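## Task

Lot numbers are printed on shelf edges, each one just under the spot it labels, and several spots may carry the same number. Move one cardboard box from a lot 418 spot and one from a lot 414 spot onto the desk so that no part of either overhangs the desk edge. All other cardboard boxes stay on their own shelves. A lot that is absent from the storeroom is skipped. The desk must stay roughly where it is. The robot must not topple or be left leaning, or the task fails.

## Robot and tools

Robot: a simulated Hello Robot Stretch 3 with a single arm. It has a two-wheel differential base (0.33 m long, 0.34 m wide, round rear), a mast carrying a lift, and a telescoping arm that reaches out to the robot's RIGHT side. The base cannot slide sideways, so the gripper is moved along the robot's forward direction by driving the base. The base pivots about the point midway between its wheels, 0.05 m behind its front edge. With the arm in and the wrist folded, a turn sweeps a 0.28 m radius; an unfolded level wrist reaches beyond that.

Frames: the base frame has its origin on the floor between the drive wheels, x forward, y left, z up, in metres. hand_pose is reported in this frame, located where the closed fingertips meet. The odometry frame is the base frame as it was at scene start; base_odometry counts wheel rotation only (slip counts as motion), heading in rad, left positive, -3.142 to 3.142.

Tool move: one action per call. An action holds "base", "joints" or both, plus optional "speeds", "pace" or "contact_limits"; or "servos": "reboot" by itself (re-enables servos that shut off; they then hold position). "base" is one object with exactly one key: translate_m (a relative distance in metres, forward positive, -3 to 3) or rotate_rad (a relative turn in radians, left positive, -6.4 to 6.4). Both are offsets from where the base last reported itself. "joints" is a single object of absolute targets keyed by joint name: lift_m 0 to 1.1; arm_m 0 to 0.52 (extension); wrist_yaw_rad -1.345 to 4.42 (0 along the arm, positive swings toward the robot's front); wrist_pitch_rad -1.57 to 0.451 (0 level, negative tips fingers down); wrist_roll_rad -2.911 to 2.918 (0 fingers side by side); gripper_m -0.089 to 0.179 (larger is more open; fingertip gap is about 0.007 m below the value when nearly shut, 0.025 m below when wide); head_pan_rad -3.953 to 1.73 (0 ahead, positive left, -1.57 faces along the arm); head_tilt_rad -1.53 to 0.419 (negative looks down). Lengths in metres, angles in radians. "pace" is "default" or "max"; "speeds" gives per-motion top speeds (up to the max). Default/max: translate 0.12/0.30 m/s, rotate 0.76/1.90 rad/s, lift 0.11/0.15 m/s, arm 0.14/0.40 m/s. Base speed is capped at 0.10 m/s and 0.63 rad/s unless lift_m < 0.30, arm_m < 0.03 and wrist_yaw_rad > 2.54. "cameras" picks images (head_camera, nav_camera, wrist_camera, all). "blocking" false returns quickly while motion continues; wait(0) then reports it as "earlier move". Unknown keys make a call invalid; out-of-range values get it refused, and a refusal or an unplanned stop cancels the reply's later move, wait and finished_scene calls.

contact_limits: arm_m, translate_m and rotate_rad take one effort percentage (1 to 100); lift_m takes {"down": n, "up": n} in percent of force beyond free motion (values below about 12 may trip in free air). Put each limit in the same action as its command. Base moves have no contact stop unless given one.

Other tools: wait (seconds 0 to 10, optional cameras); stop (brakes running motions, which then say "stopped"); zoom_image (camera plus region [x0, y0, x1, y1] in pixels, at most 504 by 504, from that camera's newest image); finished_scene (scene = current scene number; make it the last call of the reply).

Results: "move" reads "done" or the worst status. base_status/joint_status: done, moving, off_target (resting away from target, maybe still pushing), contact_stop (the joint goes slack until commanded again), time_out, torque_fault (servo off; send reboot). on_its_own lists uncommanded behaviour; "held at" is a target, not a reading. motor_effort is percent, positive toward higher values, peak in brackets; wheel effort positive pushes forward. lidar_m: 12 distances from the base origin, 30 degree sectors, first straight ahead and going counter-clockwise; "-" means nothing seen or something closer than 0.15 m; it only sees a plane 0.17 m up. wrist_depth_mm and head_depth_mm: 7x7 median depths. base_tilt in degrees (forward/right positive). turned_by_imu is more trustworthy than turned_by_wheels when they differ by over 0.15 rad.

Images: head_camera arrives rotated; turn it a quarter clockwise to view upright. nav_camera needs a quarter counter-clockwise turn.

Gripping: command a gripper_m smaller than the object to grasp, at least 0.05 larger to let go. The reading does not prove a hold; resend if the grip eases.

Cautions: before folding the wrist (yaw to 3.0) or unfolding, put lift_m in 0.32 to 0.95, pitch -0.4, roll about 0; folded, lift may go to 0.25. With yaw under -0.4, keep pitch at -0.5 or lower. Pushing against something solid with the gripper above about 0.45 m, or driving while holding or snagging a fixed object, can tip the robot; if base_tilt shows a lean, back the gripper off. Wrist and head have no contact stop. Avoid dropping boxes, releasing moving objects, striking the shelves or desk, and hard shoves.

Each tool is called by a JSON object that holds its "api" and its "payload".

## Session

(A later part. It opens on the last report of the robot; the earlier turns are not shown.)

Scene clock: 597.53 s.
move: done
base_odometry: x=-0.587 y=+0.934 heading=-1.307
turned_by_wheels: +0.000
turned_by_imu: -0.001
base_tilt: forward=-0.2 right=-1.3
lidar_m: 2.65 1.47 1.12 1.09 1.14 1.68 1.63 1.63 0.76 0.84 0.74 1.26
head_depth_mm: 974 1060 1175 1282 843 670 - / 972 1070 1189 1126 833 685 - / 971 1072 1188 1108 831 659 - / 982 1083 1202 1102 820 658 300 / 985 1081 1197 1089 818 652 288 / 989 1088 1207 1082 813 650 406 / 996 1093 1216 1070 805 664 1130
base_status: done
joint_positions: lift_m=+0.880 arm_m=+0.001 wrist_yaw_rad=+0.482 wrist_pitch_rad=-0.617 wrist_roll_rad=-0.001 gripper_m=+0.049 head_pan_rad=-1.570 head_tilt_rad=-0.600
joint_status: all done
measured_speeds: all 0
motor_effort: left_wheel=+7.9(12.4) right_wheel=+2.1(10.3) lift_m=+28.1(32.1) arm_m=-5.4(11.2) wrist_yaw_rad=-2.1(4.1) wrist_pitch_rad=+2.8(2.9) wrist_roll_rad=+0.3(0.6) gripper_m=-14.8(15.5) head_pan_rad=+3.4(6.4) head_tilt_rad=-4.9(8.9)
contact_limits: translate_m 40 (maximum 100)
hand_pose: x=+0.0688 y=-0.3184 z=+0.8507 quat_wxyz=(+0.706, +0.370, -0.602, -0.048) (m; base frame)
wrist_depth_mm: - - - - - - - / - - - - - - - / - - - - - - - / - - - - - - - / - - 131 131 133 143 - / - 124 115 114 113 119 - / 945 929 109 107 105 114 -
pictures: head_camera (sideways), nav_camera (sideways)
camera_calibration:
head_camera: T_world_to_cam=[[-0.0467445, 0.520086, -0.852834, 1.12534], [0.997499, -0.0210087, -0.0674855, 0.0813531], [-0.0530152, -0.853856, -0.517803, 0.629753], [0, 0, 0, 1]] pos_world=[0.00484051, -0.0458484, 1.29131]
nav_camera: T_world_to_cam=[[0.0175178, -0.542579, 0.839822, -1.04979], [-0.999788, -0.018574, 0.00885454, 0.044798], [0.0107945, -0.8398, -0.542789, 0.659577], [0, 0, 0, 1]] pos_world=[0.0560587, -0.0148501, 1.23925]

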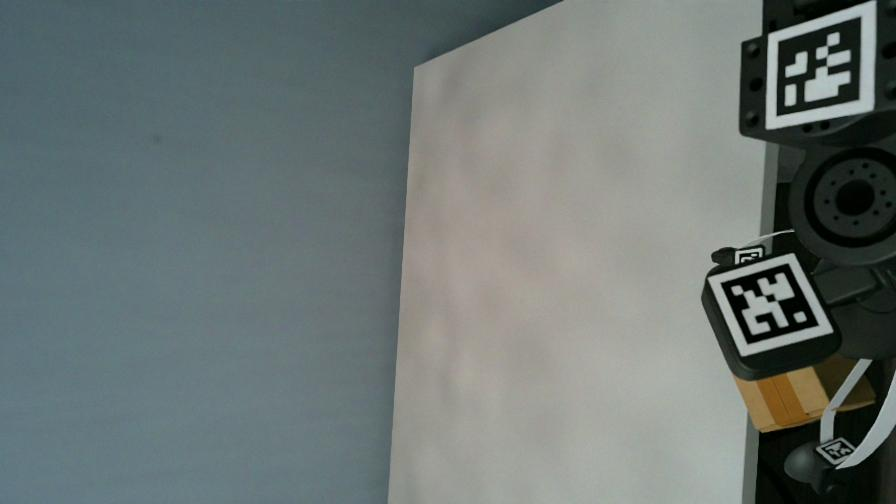

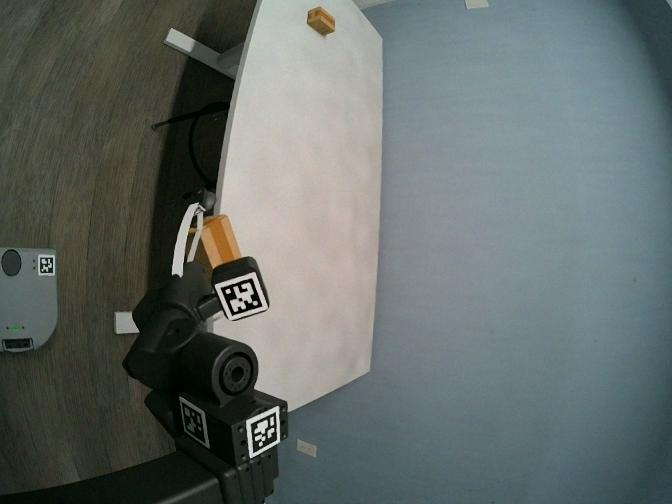

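Good.

{"api": "move", "payload": {"joints": {"arm_m": 0.32}}}

{"api": "move", "payload": {"joints": {"lift_m": 0.785}, "cameras": ["nav_camera"]}}

{"api": "move", "payload": {"joints": {"lift_m": 0.766}, "speeds": {"lift_m": 0.03}, "contact_limits": {"lift_m": {"down": 14}}, "cameras": ["head_camera"]}}

Scene clock: 607.17 s.
move: done
base_odometry: x=-0.587 y=+0.934 heading=-1.307
turned_by_wheels: +0.000
turned_by_imu: +0.000
base_tilt: forward=-0.4 right=-1.3
lidar_m: 2.64 1.48 1.11 1.09 1.14 1.67 1.63 1.62 0.77 0.84 0.74 1.26
head_depth_mm: 970 1068 1178 1274 305 - 1216 / 970 1068 1182 395 351 666 1214 / 980 1071 1171 470 830 659 1205 / 978 1082 1195 481 768 657 1231 / 984 1082 1198 1040 764 653 1222 / 993 1087 1209 1078 784 649 1186 / 992 1086 1210 1065 807 666 1212
base_status: not commanded
joint_positions: lift_m=+0.880 arm_m=+0.320 wrist_yaw_rad=+0.482 wrist_pitch_rad=-0.618 wrist_roll_rad=-0.001 gripper_m=+0.049 head_pan_rad=-1.570 head_tilt_rad=-0.600
joint_status: all done
measured_speeds: all 0
motor_effort: left_wheel=+8.1(8.5) right_wheel=+0.8(2.6) lift_m=+26.7(28.2) arm_m=+13.0(15.3) wrist_yaw_rad=-2.1(3.9) wrist_pitch_rad=+2.7(2.9) wrist_roll_rad=+0.3(0.6) gripper_m=-15.2(15.4) head_pan_rad=+3.2(4.1) head_tilt_rad=-4.0(5.9)
contact_limits: translate_m 40 (maximum 100)
hand_pose: x=+0.0688 y=-0.6378 z=+0.8507 quat_wxyz=(+0.706, +0.370, -0.602, -0.048) (m; base frame)
wrist_depth_mm: - - - - - - - / - - - - - - - / - - - - - - - / - - - - - - - / - 148 132 131 134 143 - / - 124 115 114 113 119 - / - 119 109 107 105 - -
pictures: none

Scene clock: 608.87 s.
move: done
base_odometry: x=-0.587 y=+0.934 heading=-1.307
turned_by_wheels: +0.000
turned_by_imu: +0.000
base_tilt: forward=-0.1 right=-1.1
lidar_m: 2.64 1.48 1.12 1.09 1.14 1.67 1.63 1.63 0.77 0.84 0.74 1.26
head_depth_mm: 970 1065 1178 1278 842 634 296 / 973 1066 1186 1119 427 353 614 / 978 1070 1189 1107 528 662 1208 / 982 1078 1192 1102 552 656 1227 / 984 1082 1198 1091 739 655 1227 / 988 1084 1213 1076 809 650 1194 / 992 1087 1217 1070 805 664 1207
base_status: not commanded
joint_positions: lift_m=+0.785 arm_m=+0.320 wrist_yaw_rad=+0.482 wrist_pitch_rad=-0.618 wrist_roll_rad=-0.001 gripper_m=+0.049 head_pan_rad=-1.570 head_tilt_rad=-0.600
joint_status: all done
measured_speeds: all 0
motor_effort: left_wheel=+8.0(8.5) right_wheel=+1.9(2.2) lift_m=+23.5(27.8) arm_m=+12.8(13.6) wrist_yaw_rad=-2.4(3.4) wrist_pitch_rad=+2.9(2.9) wrist_roll_rad=+0.3(0.6) gripper_m=-15.2(15.4) head_pan_rad=+3.3(3.8) head_tilt_rad=-4.4(5.1)
contact_limits: translate_m 40 (maximum 100)
hand_pose: x=+0.0688 y=-0.6378 z=+0.7557 quat_wxyz=(+0.706, +0.370, -0.602, -0.048) (m; base frame)
wrist_depth_mm: - - - - - - - / - - - - - - - / - - - - - - - / - - - - - - - / - 148 131 131 134 143 - / - 124 115 114 113 119 - / - 119 109 107 105 - -
pictures: nav_camera (sideways)
camera_calibration:
nav_camera: T_world_to_cam=[[0.0175178, -0.542764, 0.839703, -1.04965], [-0.999787, -0.01866, 0.0087961, 0.0448697], [0.0108946, -0.839678, -0.542975, 0.659804], [0, 0, 0, 1]] pos_world=[0.0560593, -0.0148495, 1.23925]

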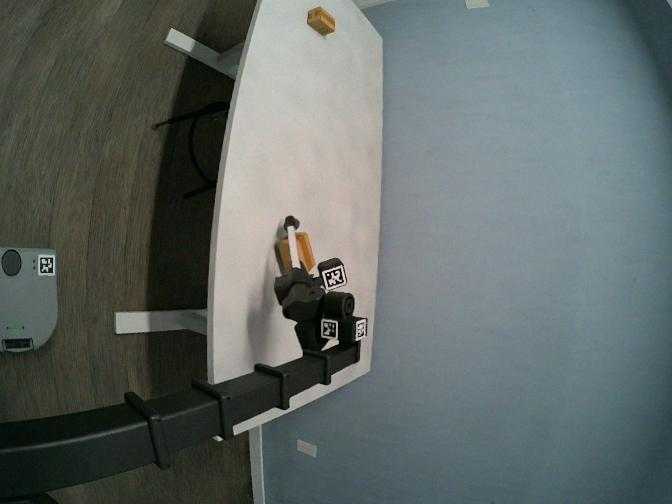

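Scene clock: 609.93 s.
move: done
base_odometry: x=-0.587 y=+0.934 heading=-1.307
turned_by_wheels: +0.000
turned_by_imu: +0.000
base_tilt: forward=-0.2 right=-1.2
lidar_m: 2.64 1.48 1.12 1.09 1.14 1.68 1.63 1.62 0.77 0.84 0.74 1.26
head_depth_mm: 964 1060 1179 1271 842 653 307 / 974 1068 1185 1123 491 363 325 / 978 1066 1188 1109 532 660 1209 / 983 1076 1197 1100 541 657 1228 / 986 1087 1201 1097 741 655 1225 / 985 1084 1208 1077 812 651 1192 / 990 1097 1223 1068 802 664 1212
base_status: not commanded
joint_positions: lift_m=+0.766 arm_m=+0.320 wrist_yaw_rad=+0.482 wrist_pitch_rad=-0.618 wrist_roll_rad=-0.001 gripper_m=+0.049 head_pan_rad=-1.570 head_tilt_rad=-0.600
joint_status: all done
measured_speeds: all 0
motor_effort: left_wheel=+7.8(8.6) right_wheel=+1.7(2.1) lift_m=+22.8(26.6) arm_m=+12.1(13.3) wrist_yaw_rad=-1.5(3.2) wrist_pitch_rad=+2.7(2.9) wrist_roll_rad=+0.5(0.5) gripper_m=-14.8(15.5) head_pan_rad=+3.2(3.8) head_tilt_rad=-3.8(4.9)
contact_limits: lift_m down 14 (down: maximum 72; up: maximum 65); translate_m 40 (maximum 100)
hand_pose: x=+0.0688 y=-0.6378 z=+0.7367 quat_wxyz=(+0.706, +0.370, -0.602, -0.048) (m; base frame)
wrist_depth_mm: - - - - - - - / - - - - - - - / - - - - - - - / - - - 143 139 - - / - 148 129 128 131 142 - / - 124 114 113 113 118 - / - 119 109 107 105 - -
pictures: head_camera (sideways)
camera_calibration:
head_camera: T_world_to_cam=[[-0.0467389, 0.520203, -0.852763, 1.12526], [0.997499, -0.0210035, -0.0674843, 0.0813518], [-0.0530165, -0.853784, -0.517921, 0.629909], [0, 0, 0, 1]] pos_world=[0.00484052, -0.0458478, 1.29131]

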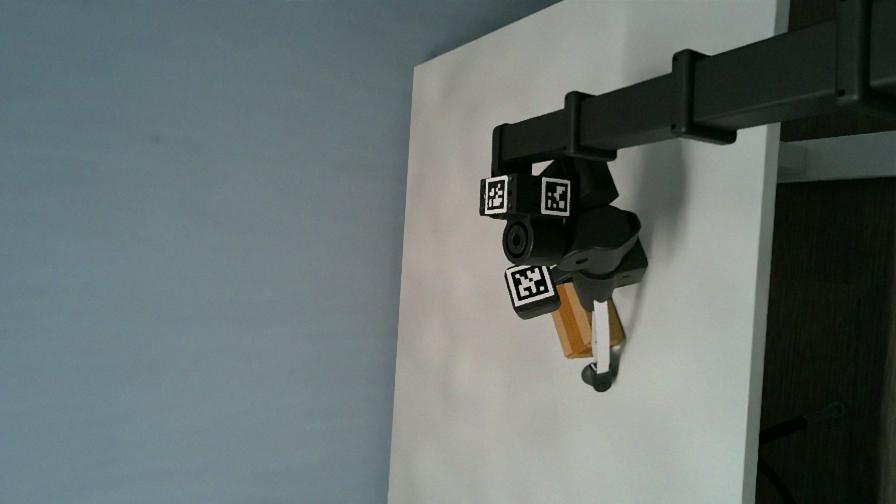

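{"api": "move", "payload": {"joints": {"lift_m": 0.758}, "speeds": {"lift_m": 0.03}, "contact_limits": {"lift_m": {"down": 14}}}}

Scene clock: 615.10 s.
move: done
base_odometry: x=-0.587 y=+0.934 heading=-1.307
turned_by_wheels: +0.000
turned_by_imu: -0.001
base_tilt: forward=-0.4 right=-1.4
lidar_m: 2.64 1.48 1.12 1.09 1.14 1.67 1.63 1.63 0.77 0.83 0.74 1.26
head_depth_mm: 968 1063 1172 1280 844 668 308 / 977 1069 1183 1128 524 371 326 / 978 1075 1189 1114 530 661 1206 / 976 1078 1195 1103 544 657 1226 / 985 1082 1202 1090 739 656 1228 / 987 1085 1210 1080 811 651 1214 / 997 1093 1217 1069 806 666 1209
base_status: not commanded
joint_positions: lift_m=+0.758 arm_m=+0.320 wrist_yaw_rad=+0.482 wrist_pitch_rad=-0.596 wrist_roll_rad=-0.001 gripper_m=+0.049 head_pan_rad=-1.570 head_tilt_rad=-0.600
joint_status: all done
measured_speeds: all 0
motor_effort: left_wheel=+2.0(8.2) right_wheel=+1.3(1.7) lift_m=+15.8(24.4) arm_m=+11.4(12.5) wrist_yaw_rad=-2.8(3.7) wrist_pitch_rad=-1.2(2.7) wrist_roll_rad=+0.3(0.5) gripper_m=-14.9(15.2) head_pan_rad=+2.7(3.2) head_tilt_rad=-3.4(4.3)
contact_limits: lift_m down 14 (down: maximum 72; up: maximum 65); translate_m 40 (maximum 100)
hand_pose: x=+0.0705 y=-0.6409 z=+0.7329 quat_wxyz=(+0.707, +0.363, -0.606, -0.040) (m; base frame)
wrist_depth_mm: - - - - - - - / - - - - - - - / - - - - - - - / - - - 141 140 - - / - 148 131 127 126 142 - / - 124 114 112 112 118 - / - 120 115 107 105 - -
pictures: none

Contact.

{"api": "move", "payload": {"joints": {"gripper_m": 0.17}}}

{"api": "move", "payload": {"joints": {"lift_m": 0.92}, "cameras": ["head_camera","nav_camera"]}}

{"api": "move", "payload": {"joints": {"arm_m": 0.0}, "cameras": ["nav_camera"]}}

Scene clock: 623.20 s.
move: done
base_odometry: x=-0.587 y=+0.934 heading=-1.307
turned_by_wheels: +0.000
turned_by_imu: +0.000
base_tilt: forward=-0.3 right=-1.3
lidar_m: 2.64 1.48 1.12 1.09 1.14 1.67 1.63 1.63 0.77 0.83 0.74 1.26
head_depth_mm: 969 1065 1178 1281 841 670 308 / 971 1067 1182 1127 525 371 326 / 974 1072 1192 1111 529 662 1207 / 982 1075 1192 1097 544 656 1227 / 989 1081 1203 1091 741 652 1224 / 990 1086 1202 1079 811 650 1214 / 996 1091 1212 1065 802 665 1205
base_status: not commanded
joint_positions: lift_m=+0.758 arm_m=+0.320 wrist_yaw_rad=+0.479 wrist_pitch_rad=-0.596 wrist_roll_rad=-0.001 gripper_m=+0.170 head_pan_rad=-1.570 head_tilt_rad=-0.600
joint_status: all done
measured_speeds: all 0
motor_effort: left_wheel=+1.1(2.4) right_wheel=+1.3(2.3) lift_m=+24.3(24.3) arm_m=+9.9(11.0) wrist_yaw_rad=+1.0(3.6) wrist_pitch_rad=-1.4(2.9) wrist_roll_rad=+0.3(0.5) gripper_m=+1.3(84.9) head_pan_rad=+3.3(3.4) head_tilt_rad=-2.9(3.7)
contact_limits: lift_m down 14 (down: maximum 72; up: maximum 65); translate_m 40 (maximum 100)
hand_pose: x=+0.0700 y=-0.6413 z=+0.7330 quat_wxyz=(+0.706, +0.362, -0.607, -0.041) (m; base frame)
wrist_depth_mm: - - - - - - - / - - - - - - - / - - - - - - - / - - - 139 138 - - / - 145 127 125 121 - - / - 123 112 111 111 134 - / - - 110 108 105 - 106
pictures: none

Scene clock: 625.50 s.
move: done
base_odometry: x=-0.587 y=+0.934 heading=-1.307
turned_by_wheels: +0.000
turned_by_imu: +0.000
base_tilt: forward=-0.4 right=-1.1
lidar_m: 2.65 1.48 1.12 1.09 1.14 1.68 1.63 1.63 0.77 0.83 0.74 1.25
head_depth_mm: 969 1070 1176 328 - 650 1218 / 975 1068 1133 364 808 666 1201 / 979 1070 1135 463 828 661 1207 / 979 1077 1155 492 818 657 1230 / 987 1081 1195 1036 758 656 1223 / 987 1090 1208 1076 811 649 1220 / 994 1090 1211 1064 804 664 1205
base_status: not commanded
joint_positions: lift_m=+0.920 arm_m=+0.320 wrist_yaw_rad=+0.479 wrist_pitch_rad=-0.610 wrist_roll_rad=-0.001 gripper_m=+0.170 head_pan_rad=-1.570 head_tilt_rad=-0.600
joint_status: all done
measured_speeds: all 0
motor_effort: left_wheel=+0.8(1.6) right_wheel=+1.9(2.3) lift_m=+29.6(34.6) arm_m=+9.7(10.5) wrist_yaw_rad=+1.0(1.9) wrist_pitch_rad=+1.5(1.6) wrist_roll_rad=+0.3(0.6) gripper_m=+0.4(1.8) head_pan_rad=+2.6(3.4) head_tilt_rad=-1.7(3.6)
contact_limits: translate_m 40 (maximum 100)
hand_pose: x=+0.0689 y=-0.6391 z=+0.8921 quat_wxyz=(+0.706, +0.366, -0.604, -0.047) (m; base frame)
wrist_depth_mm: - - - - - - - / - - - - - - - / - - - - - - - / - - - - - - - / - 143 - - - - - / - 124 - - - - - / - - - 249 - - 106
pictures: head_camera (sideways), nav_camera (sideways)
camera_calibration:
head_camera: T_world_to_cam=[[-0.0467389, 0.520203, -0.852763, 1.12526], [0.997499, -0.0210035, -0.0674843, 0.0813518], [-0.0530165, -0.853784, -0.517921, 0.629909], [0, 0, 0, 1]] pos_world=[0.00484052, -0.0458478, 1.29131]
nav_camera: T_world_to_cam=[[0.0175178, -0.542764, 0.839703, -1.04965], [-0.999787, -0.01866, 0.0087961, 0.0448697], [0.0108946, -0.839678, -0.542975, 0.659804], [0, 0, 0, 1]] pos_world=[0.0560593, -0.0148495, 1.23925]

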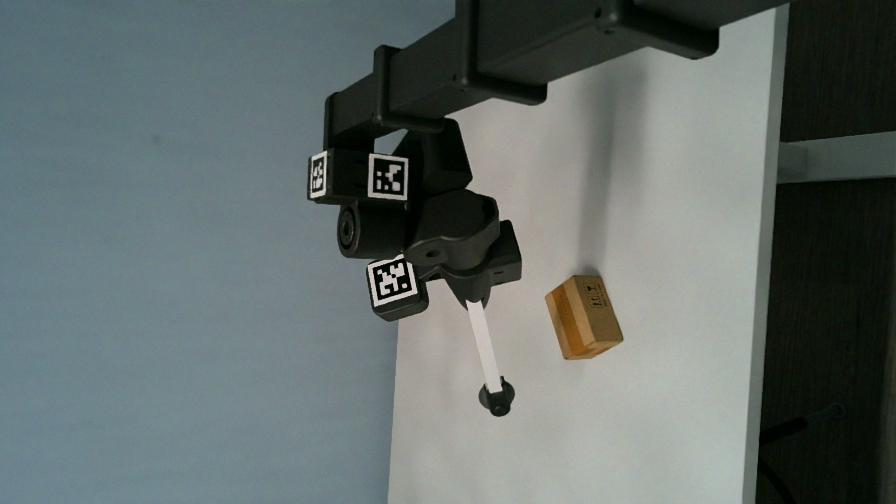

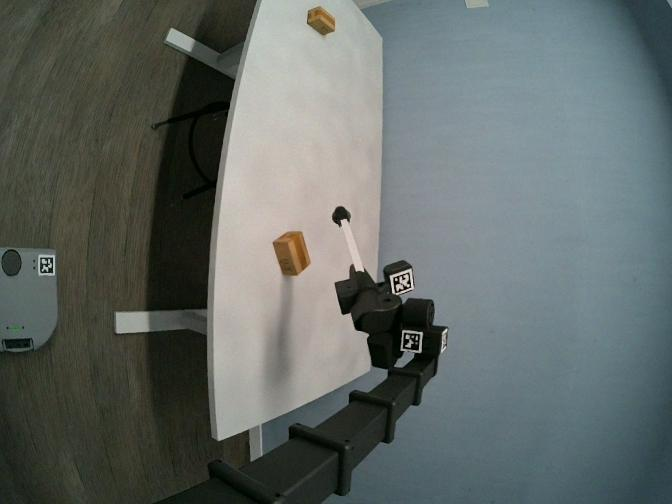

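Scene clock: 629.07 s.
move: done
base_odometry: x=-0.587 y=+0.934 heading=-1.307
turned_by_wheels: +0.000
turned_by_imu: +0.000
base_tilt: forward=-0.3 right=-1.3
lidar_m: 2.64 1.48 1.12 1.09 1.14 1.67 1.63 1.63 0.77 0.83 0.74 1.26
head_depth_mm: 971 1066 1178 1281 839 - - / 970 1070 1185 1124 837 727 - / 975 1071 1195 1107 828 682 - / 983 1072 1198 1097 821 451 - / 984 1081 1201 1091 761 - 295 / 989 1087 1212 1081 811 650 1187 / 998 1089 1210 1070 808 665 1134
base_status: not commanded
joint_positions: lift_m=+0.920 arm_m=+0.001 wrist_yaw_rad=+0.479 wrist_pitch_rad=-0.610 wrist_roll_rad=-0.001 gripper_m=+0.170 head_pan_rad=-1.570 head_tilt_rad=-0.600
joint_status: all done
measured_speeds: all 0
motor_effort: left_wheel=+0.8(1.6) right_wheel=+1.6(2.4) lift_m=+23.8(30.5) arm_m=-13.7(14.5) wrist_yaw_rad=+0.1(1.7) wrist_pitch_rad=+1.4(1.6) wrist_roll_rad=+0.3(0.6) gripper_m=+0.8(1.3) head_pan_rad=+2.1(3.0) head_tilt_rad=-2.5(2.9)
contact_limits: translate_m 40 (maximum 100)
hand_pose: x=+0.0689 y=-0.3197 z=+0.8921 quat_wxyz=(+0.706, +0.367, -0.604, -0.047) (m; base frame)
wrist_depth_mm: - 716 - - - - - / - - - - - - - / - - - - 431 419 - / - - - - - - - / - - - - - - - / 123 141 - - - - - / 116 985 - - 965 - 106
pictures: nav_camera (sideways)
camera_calibration:
nav_camera: T_world_to_cam=[[0.0175178, -0.542764, 0.839703, -1.04965], [-0.999787, -0.01866, 0.0087961, 0.0448697], [0.0108946, -0.839678, -0.542975, 0.659804], [0, 0, 0, 1]] pos_world=[0.0560593, -0.0148495, 1.23925]

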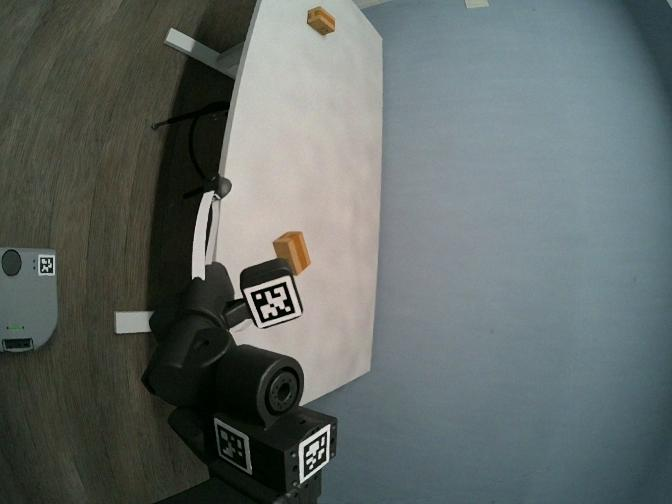

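{"api": "finished_scene", "payload": {"scene": 2}}

The scene is finished: the task was done.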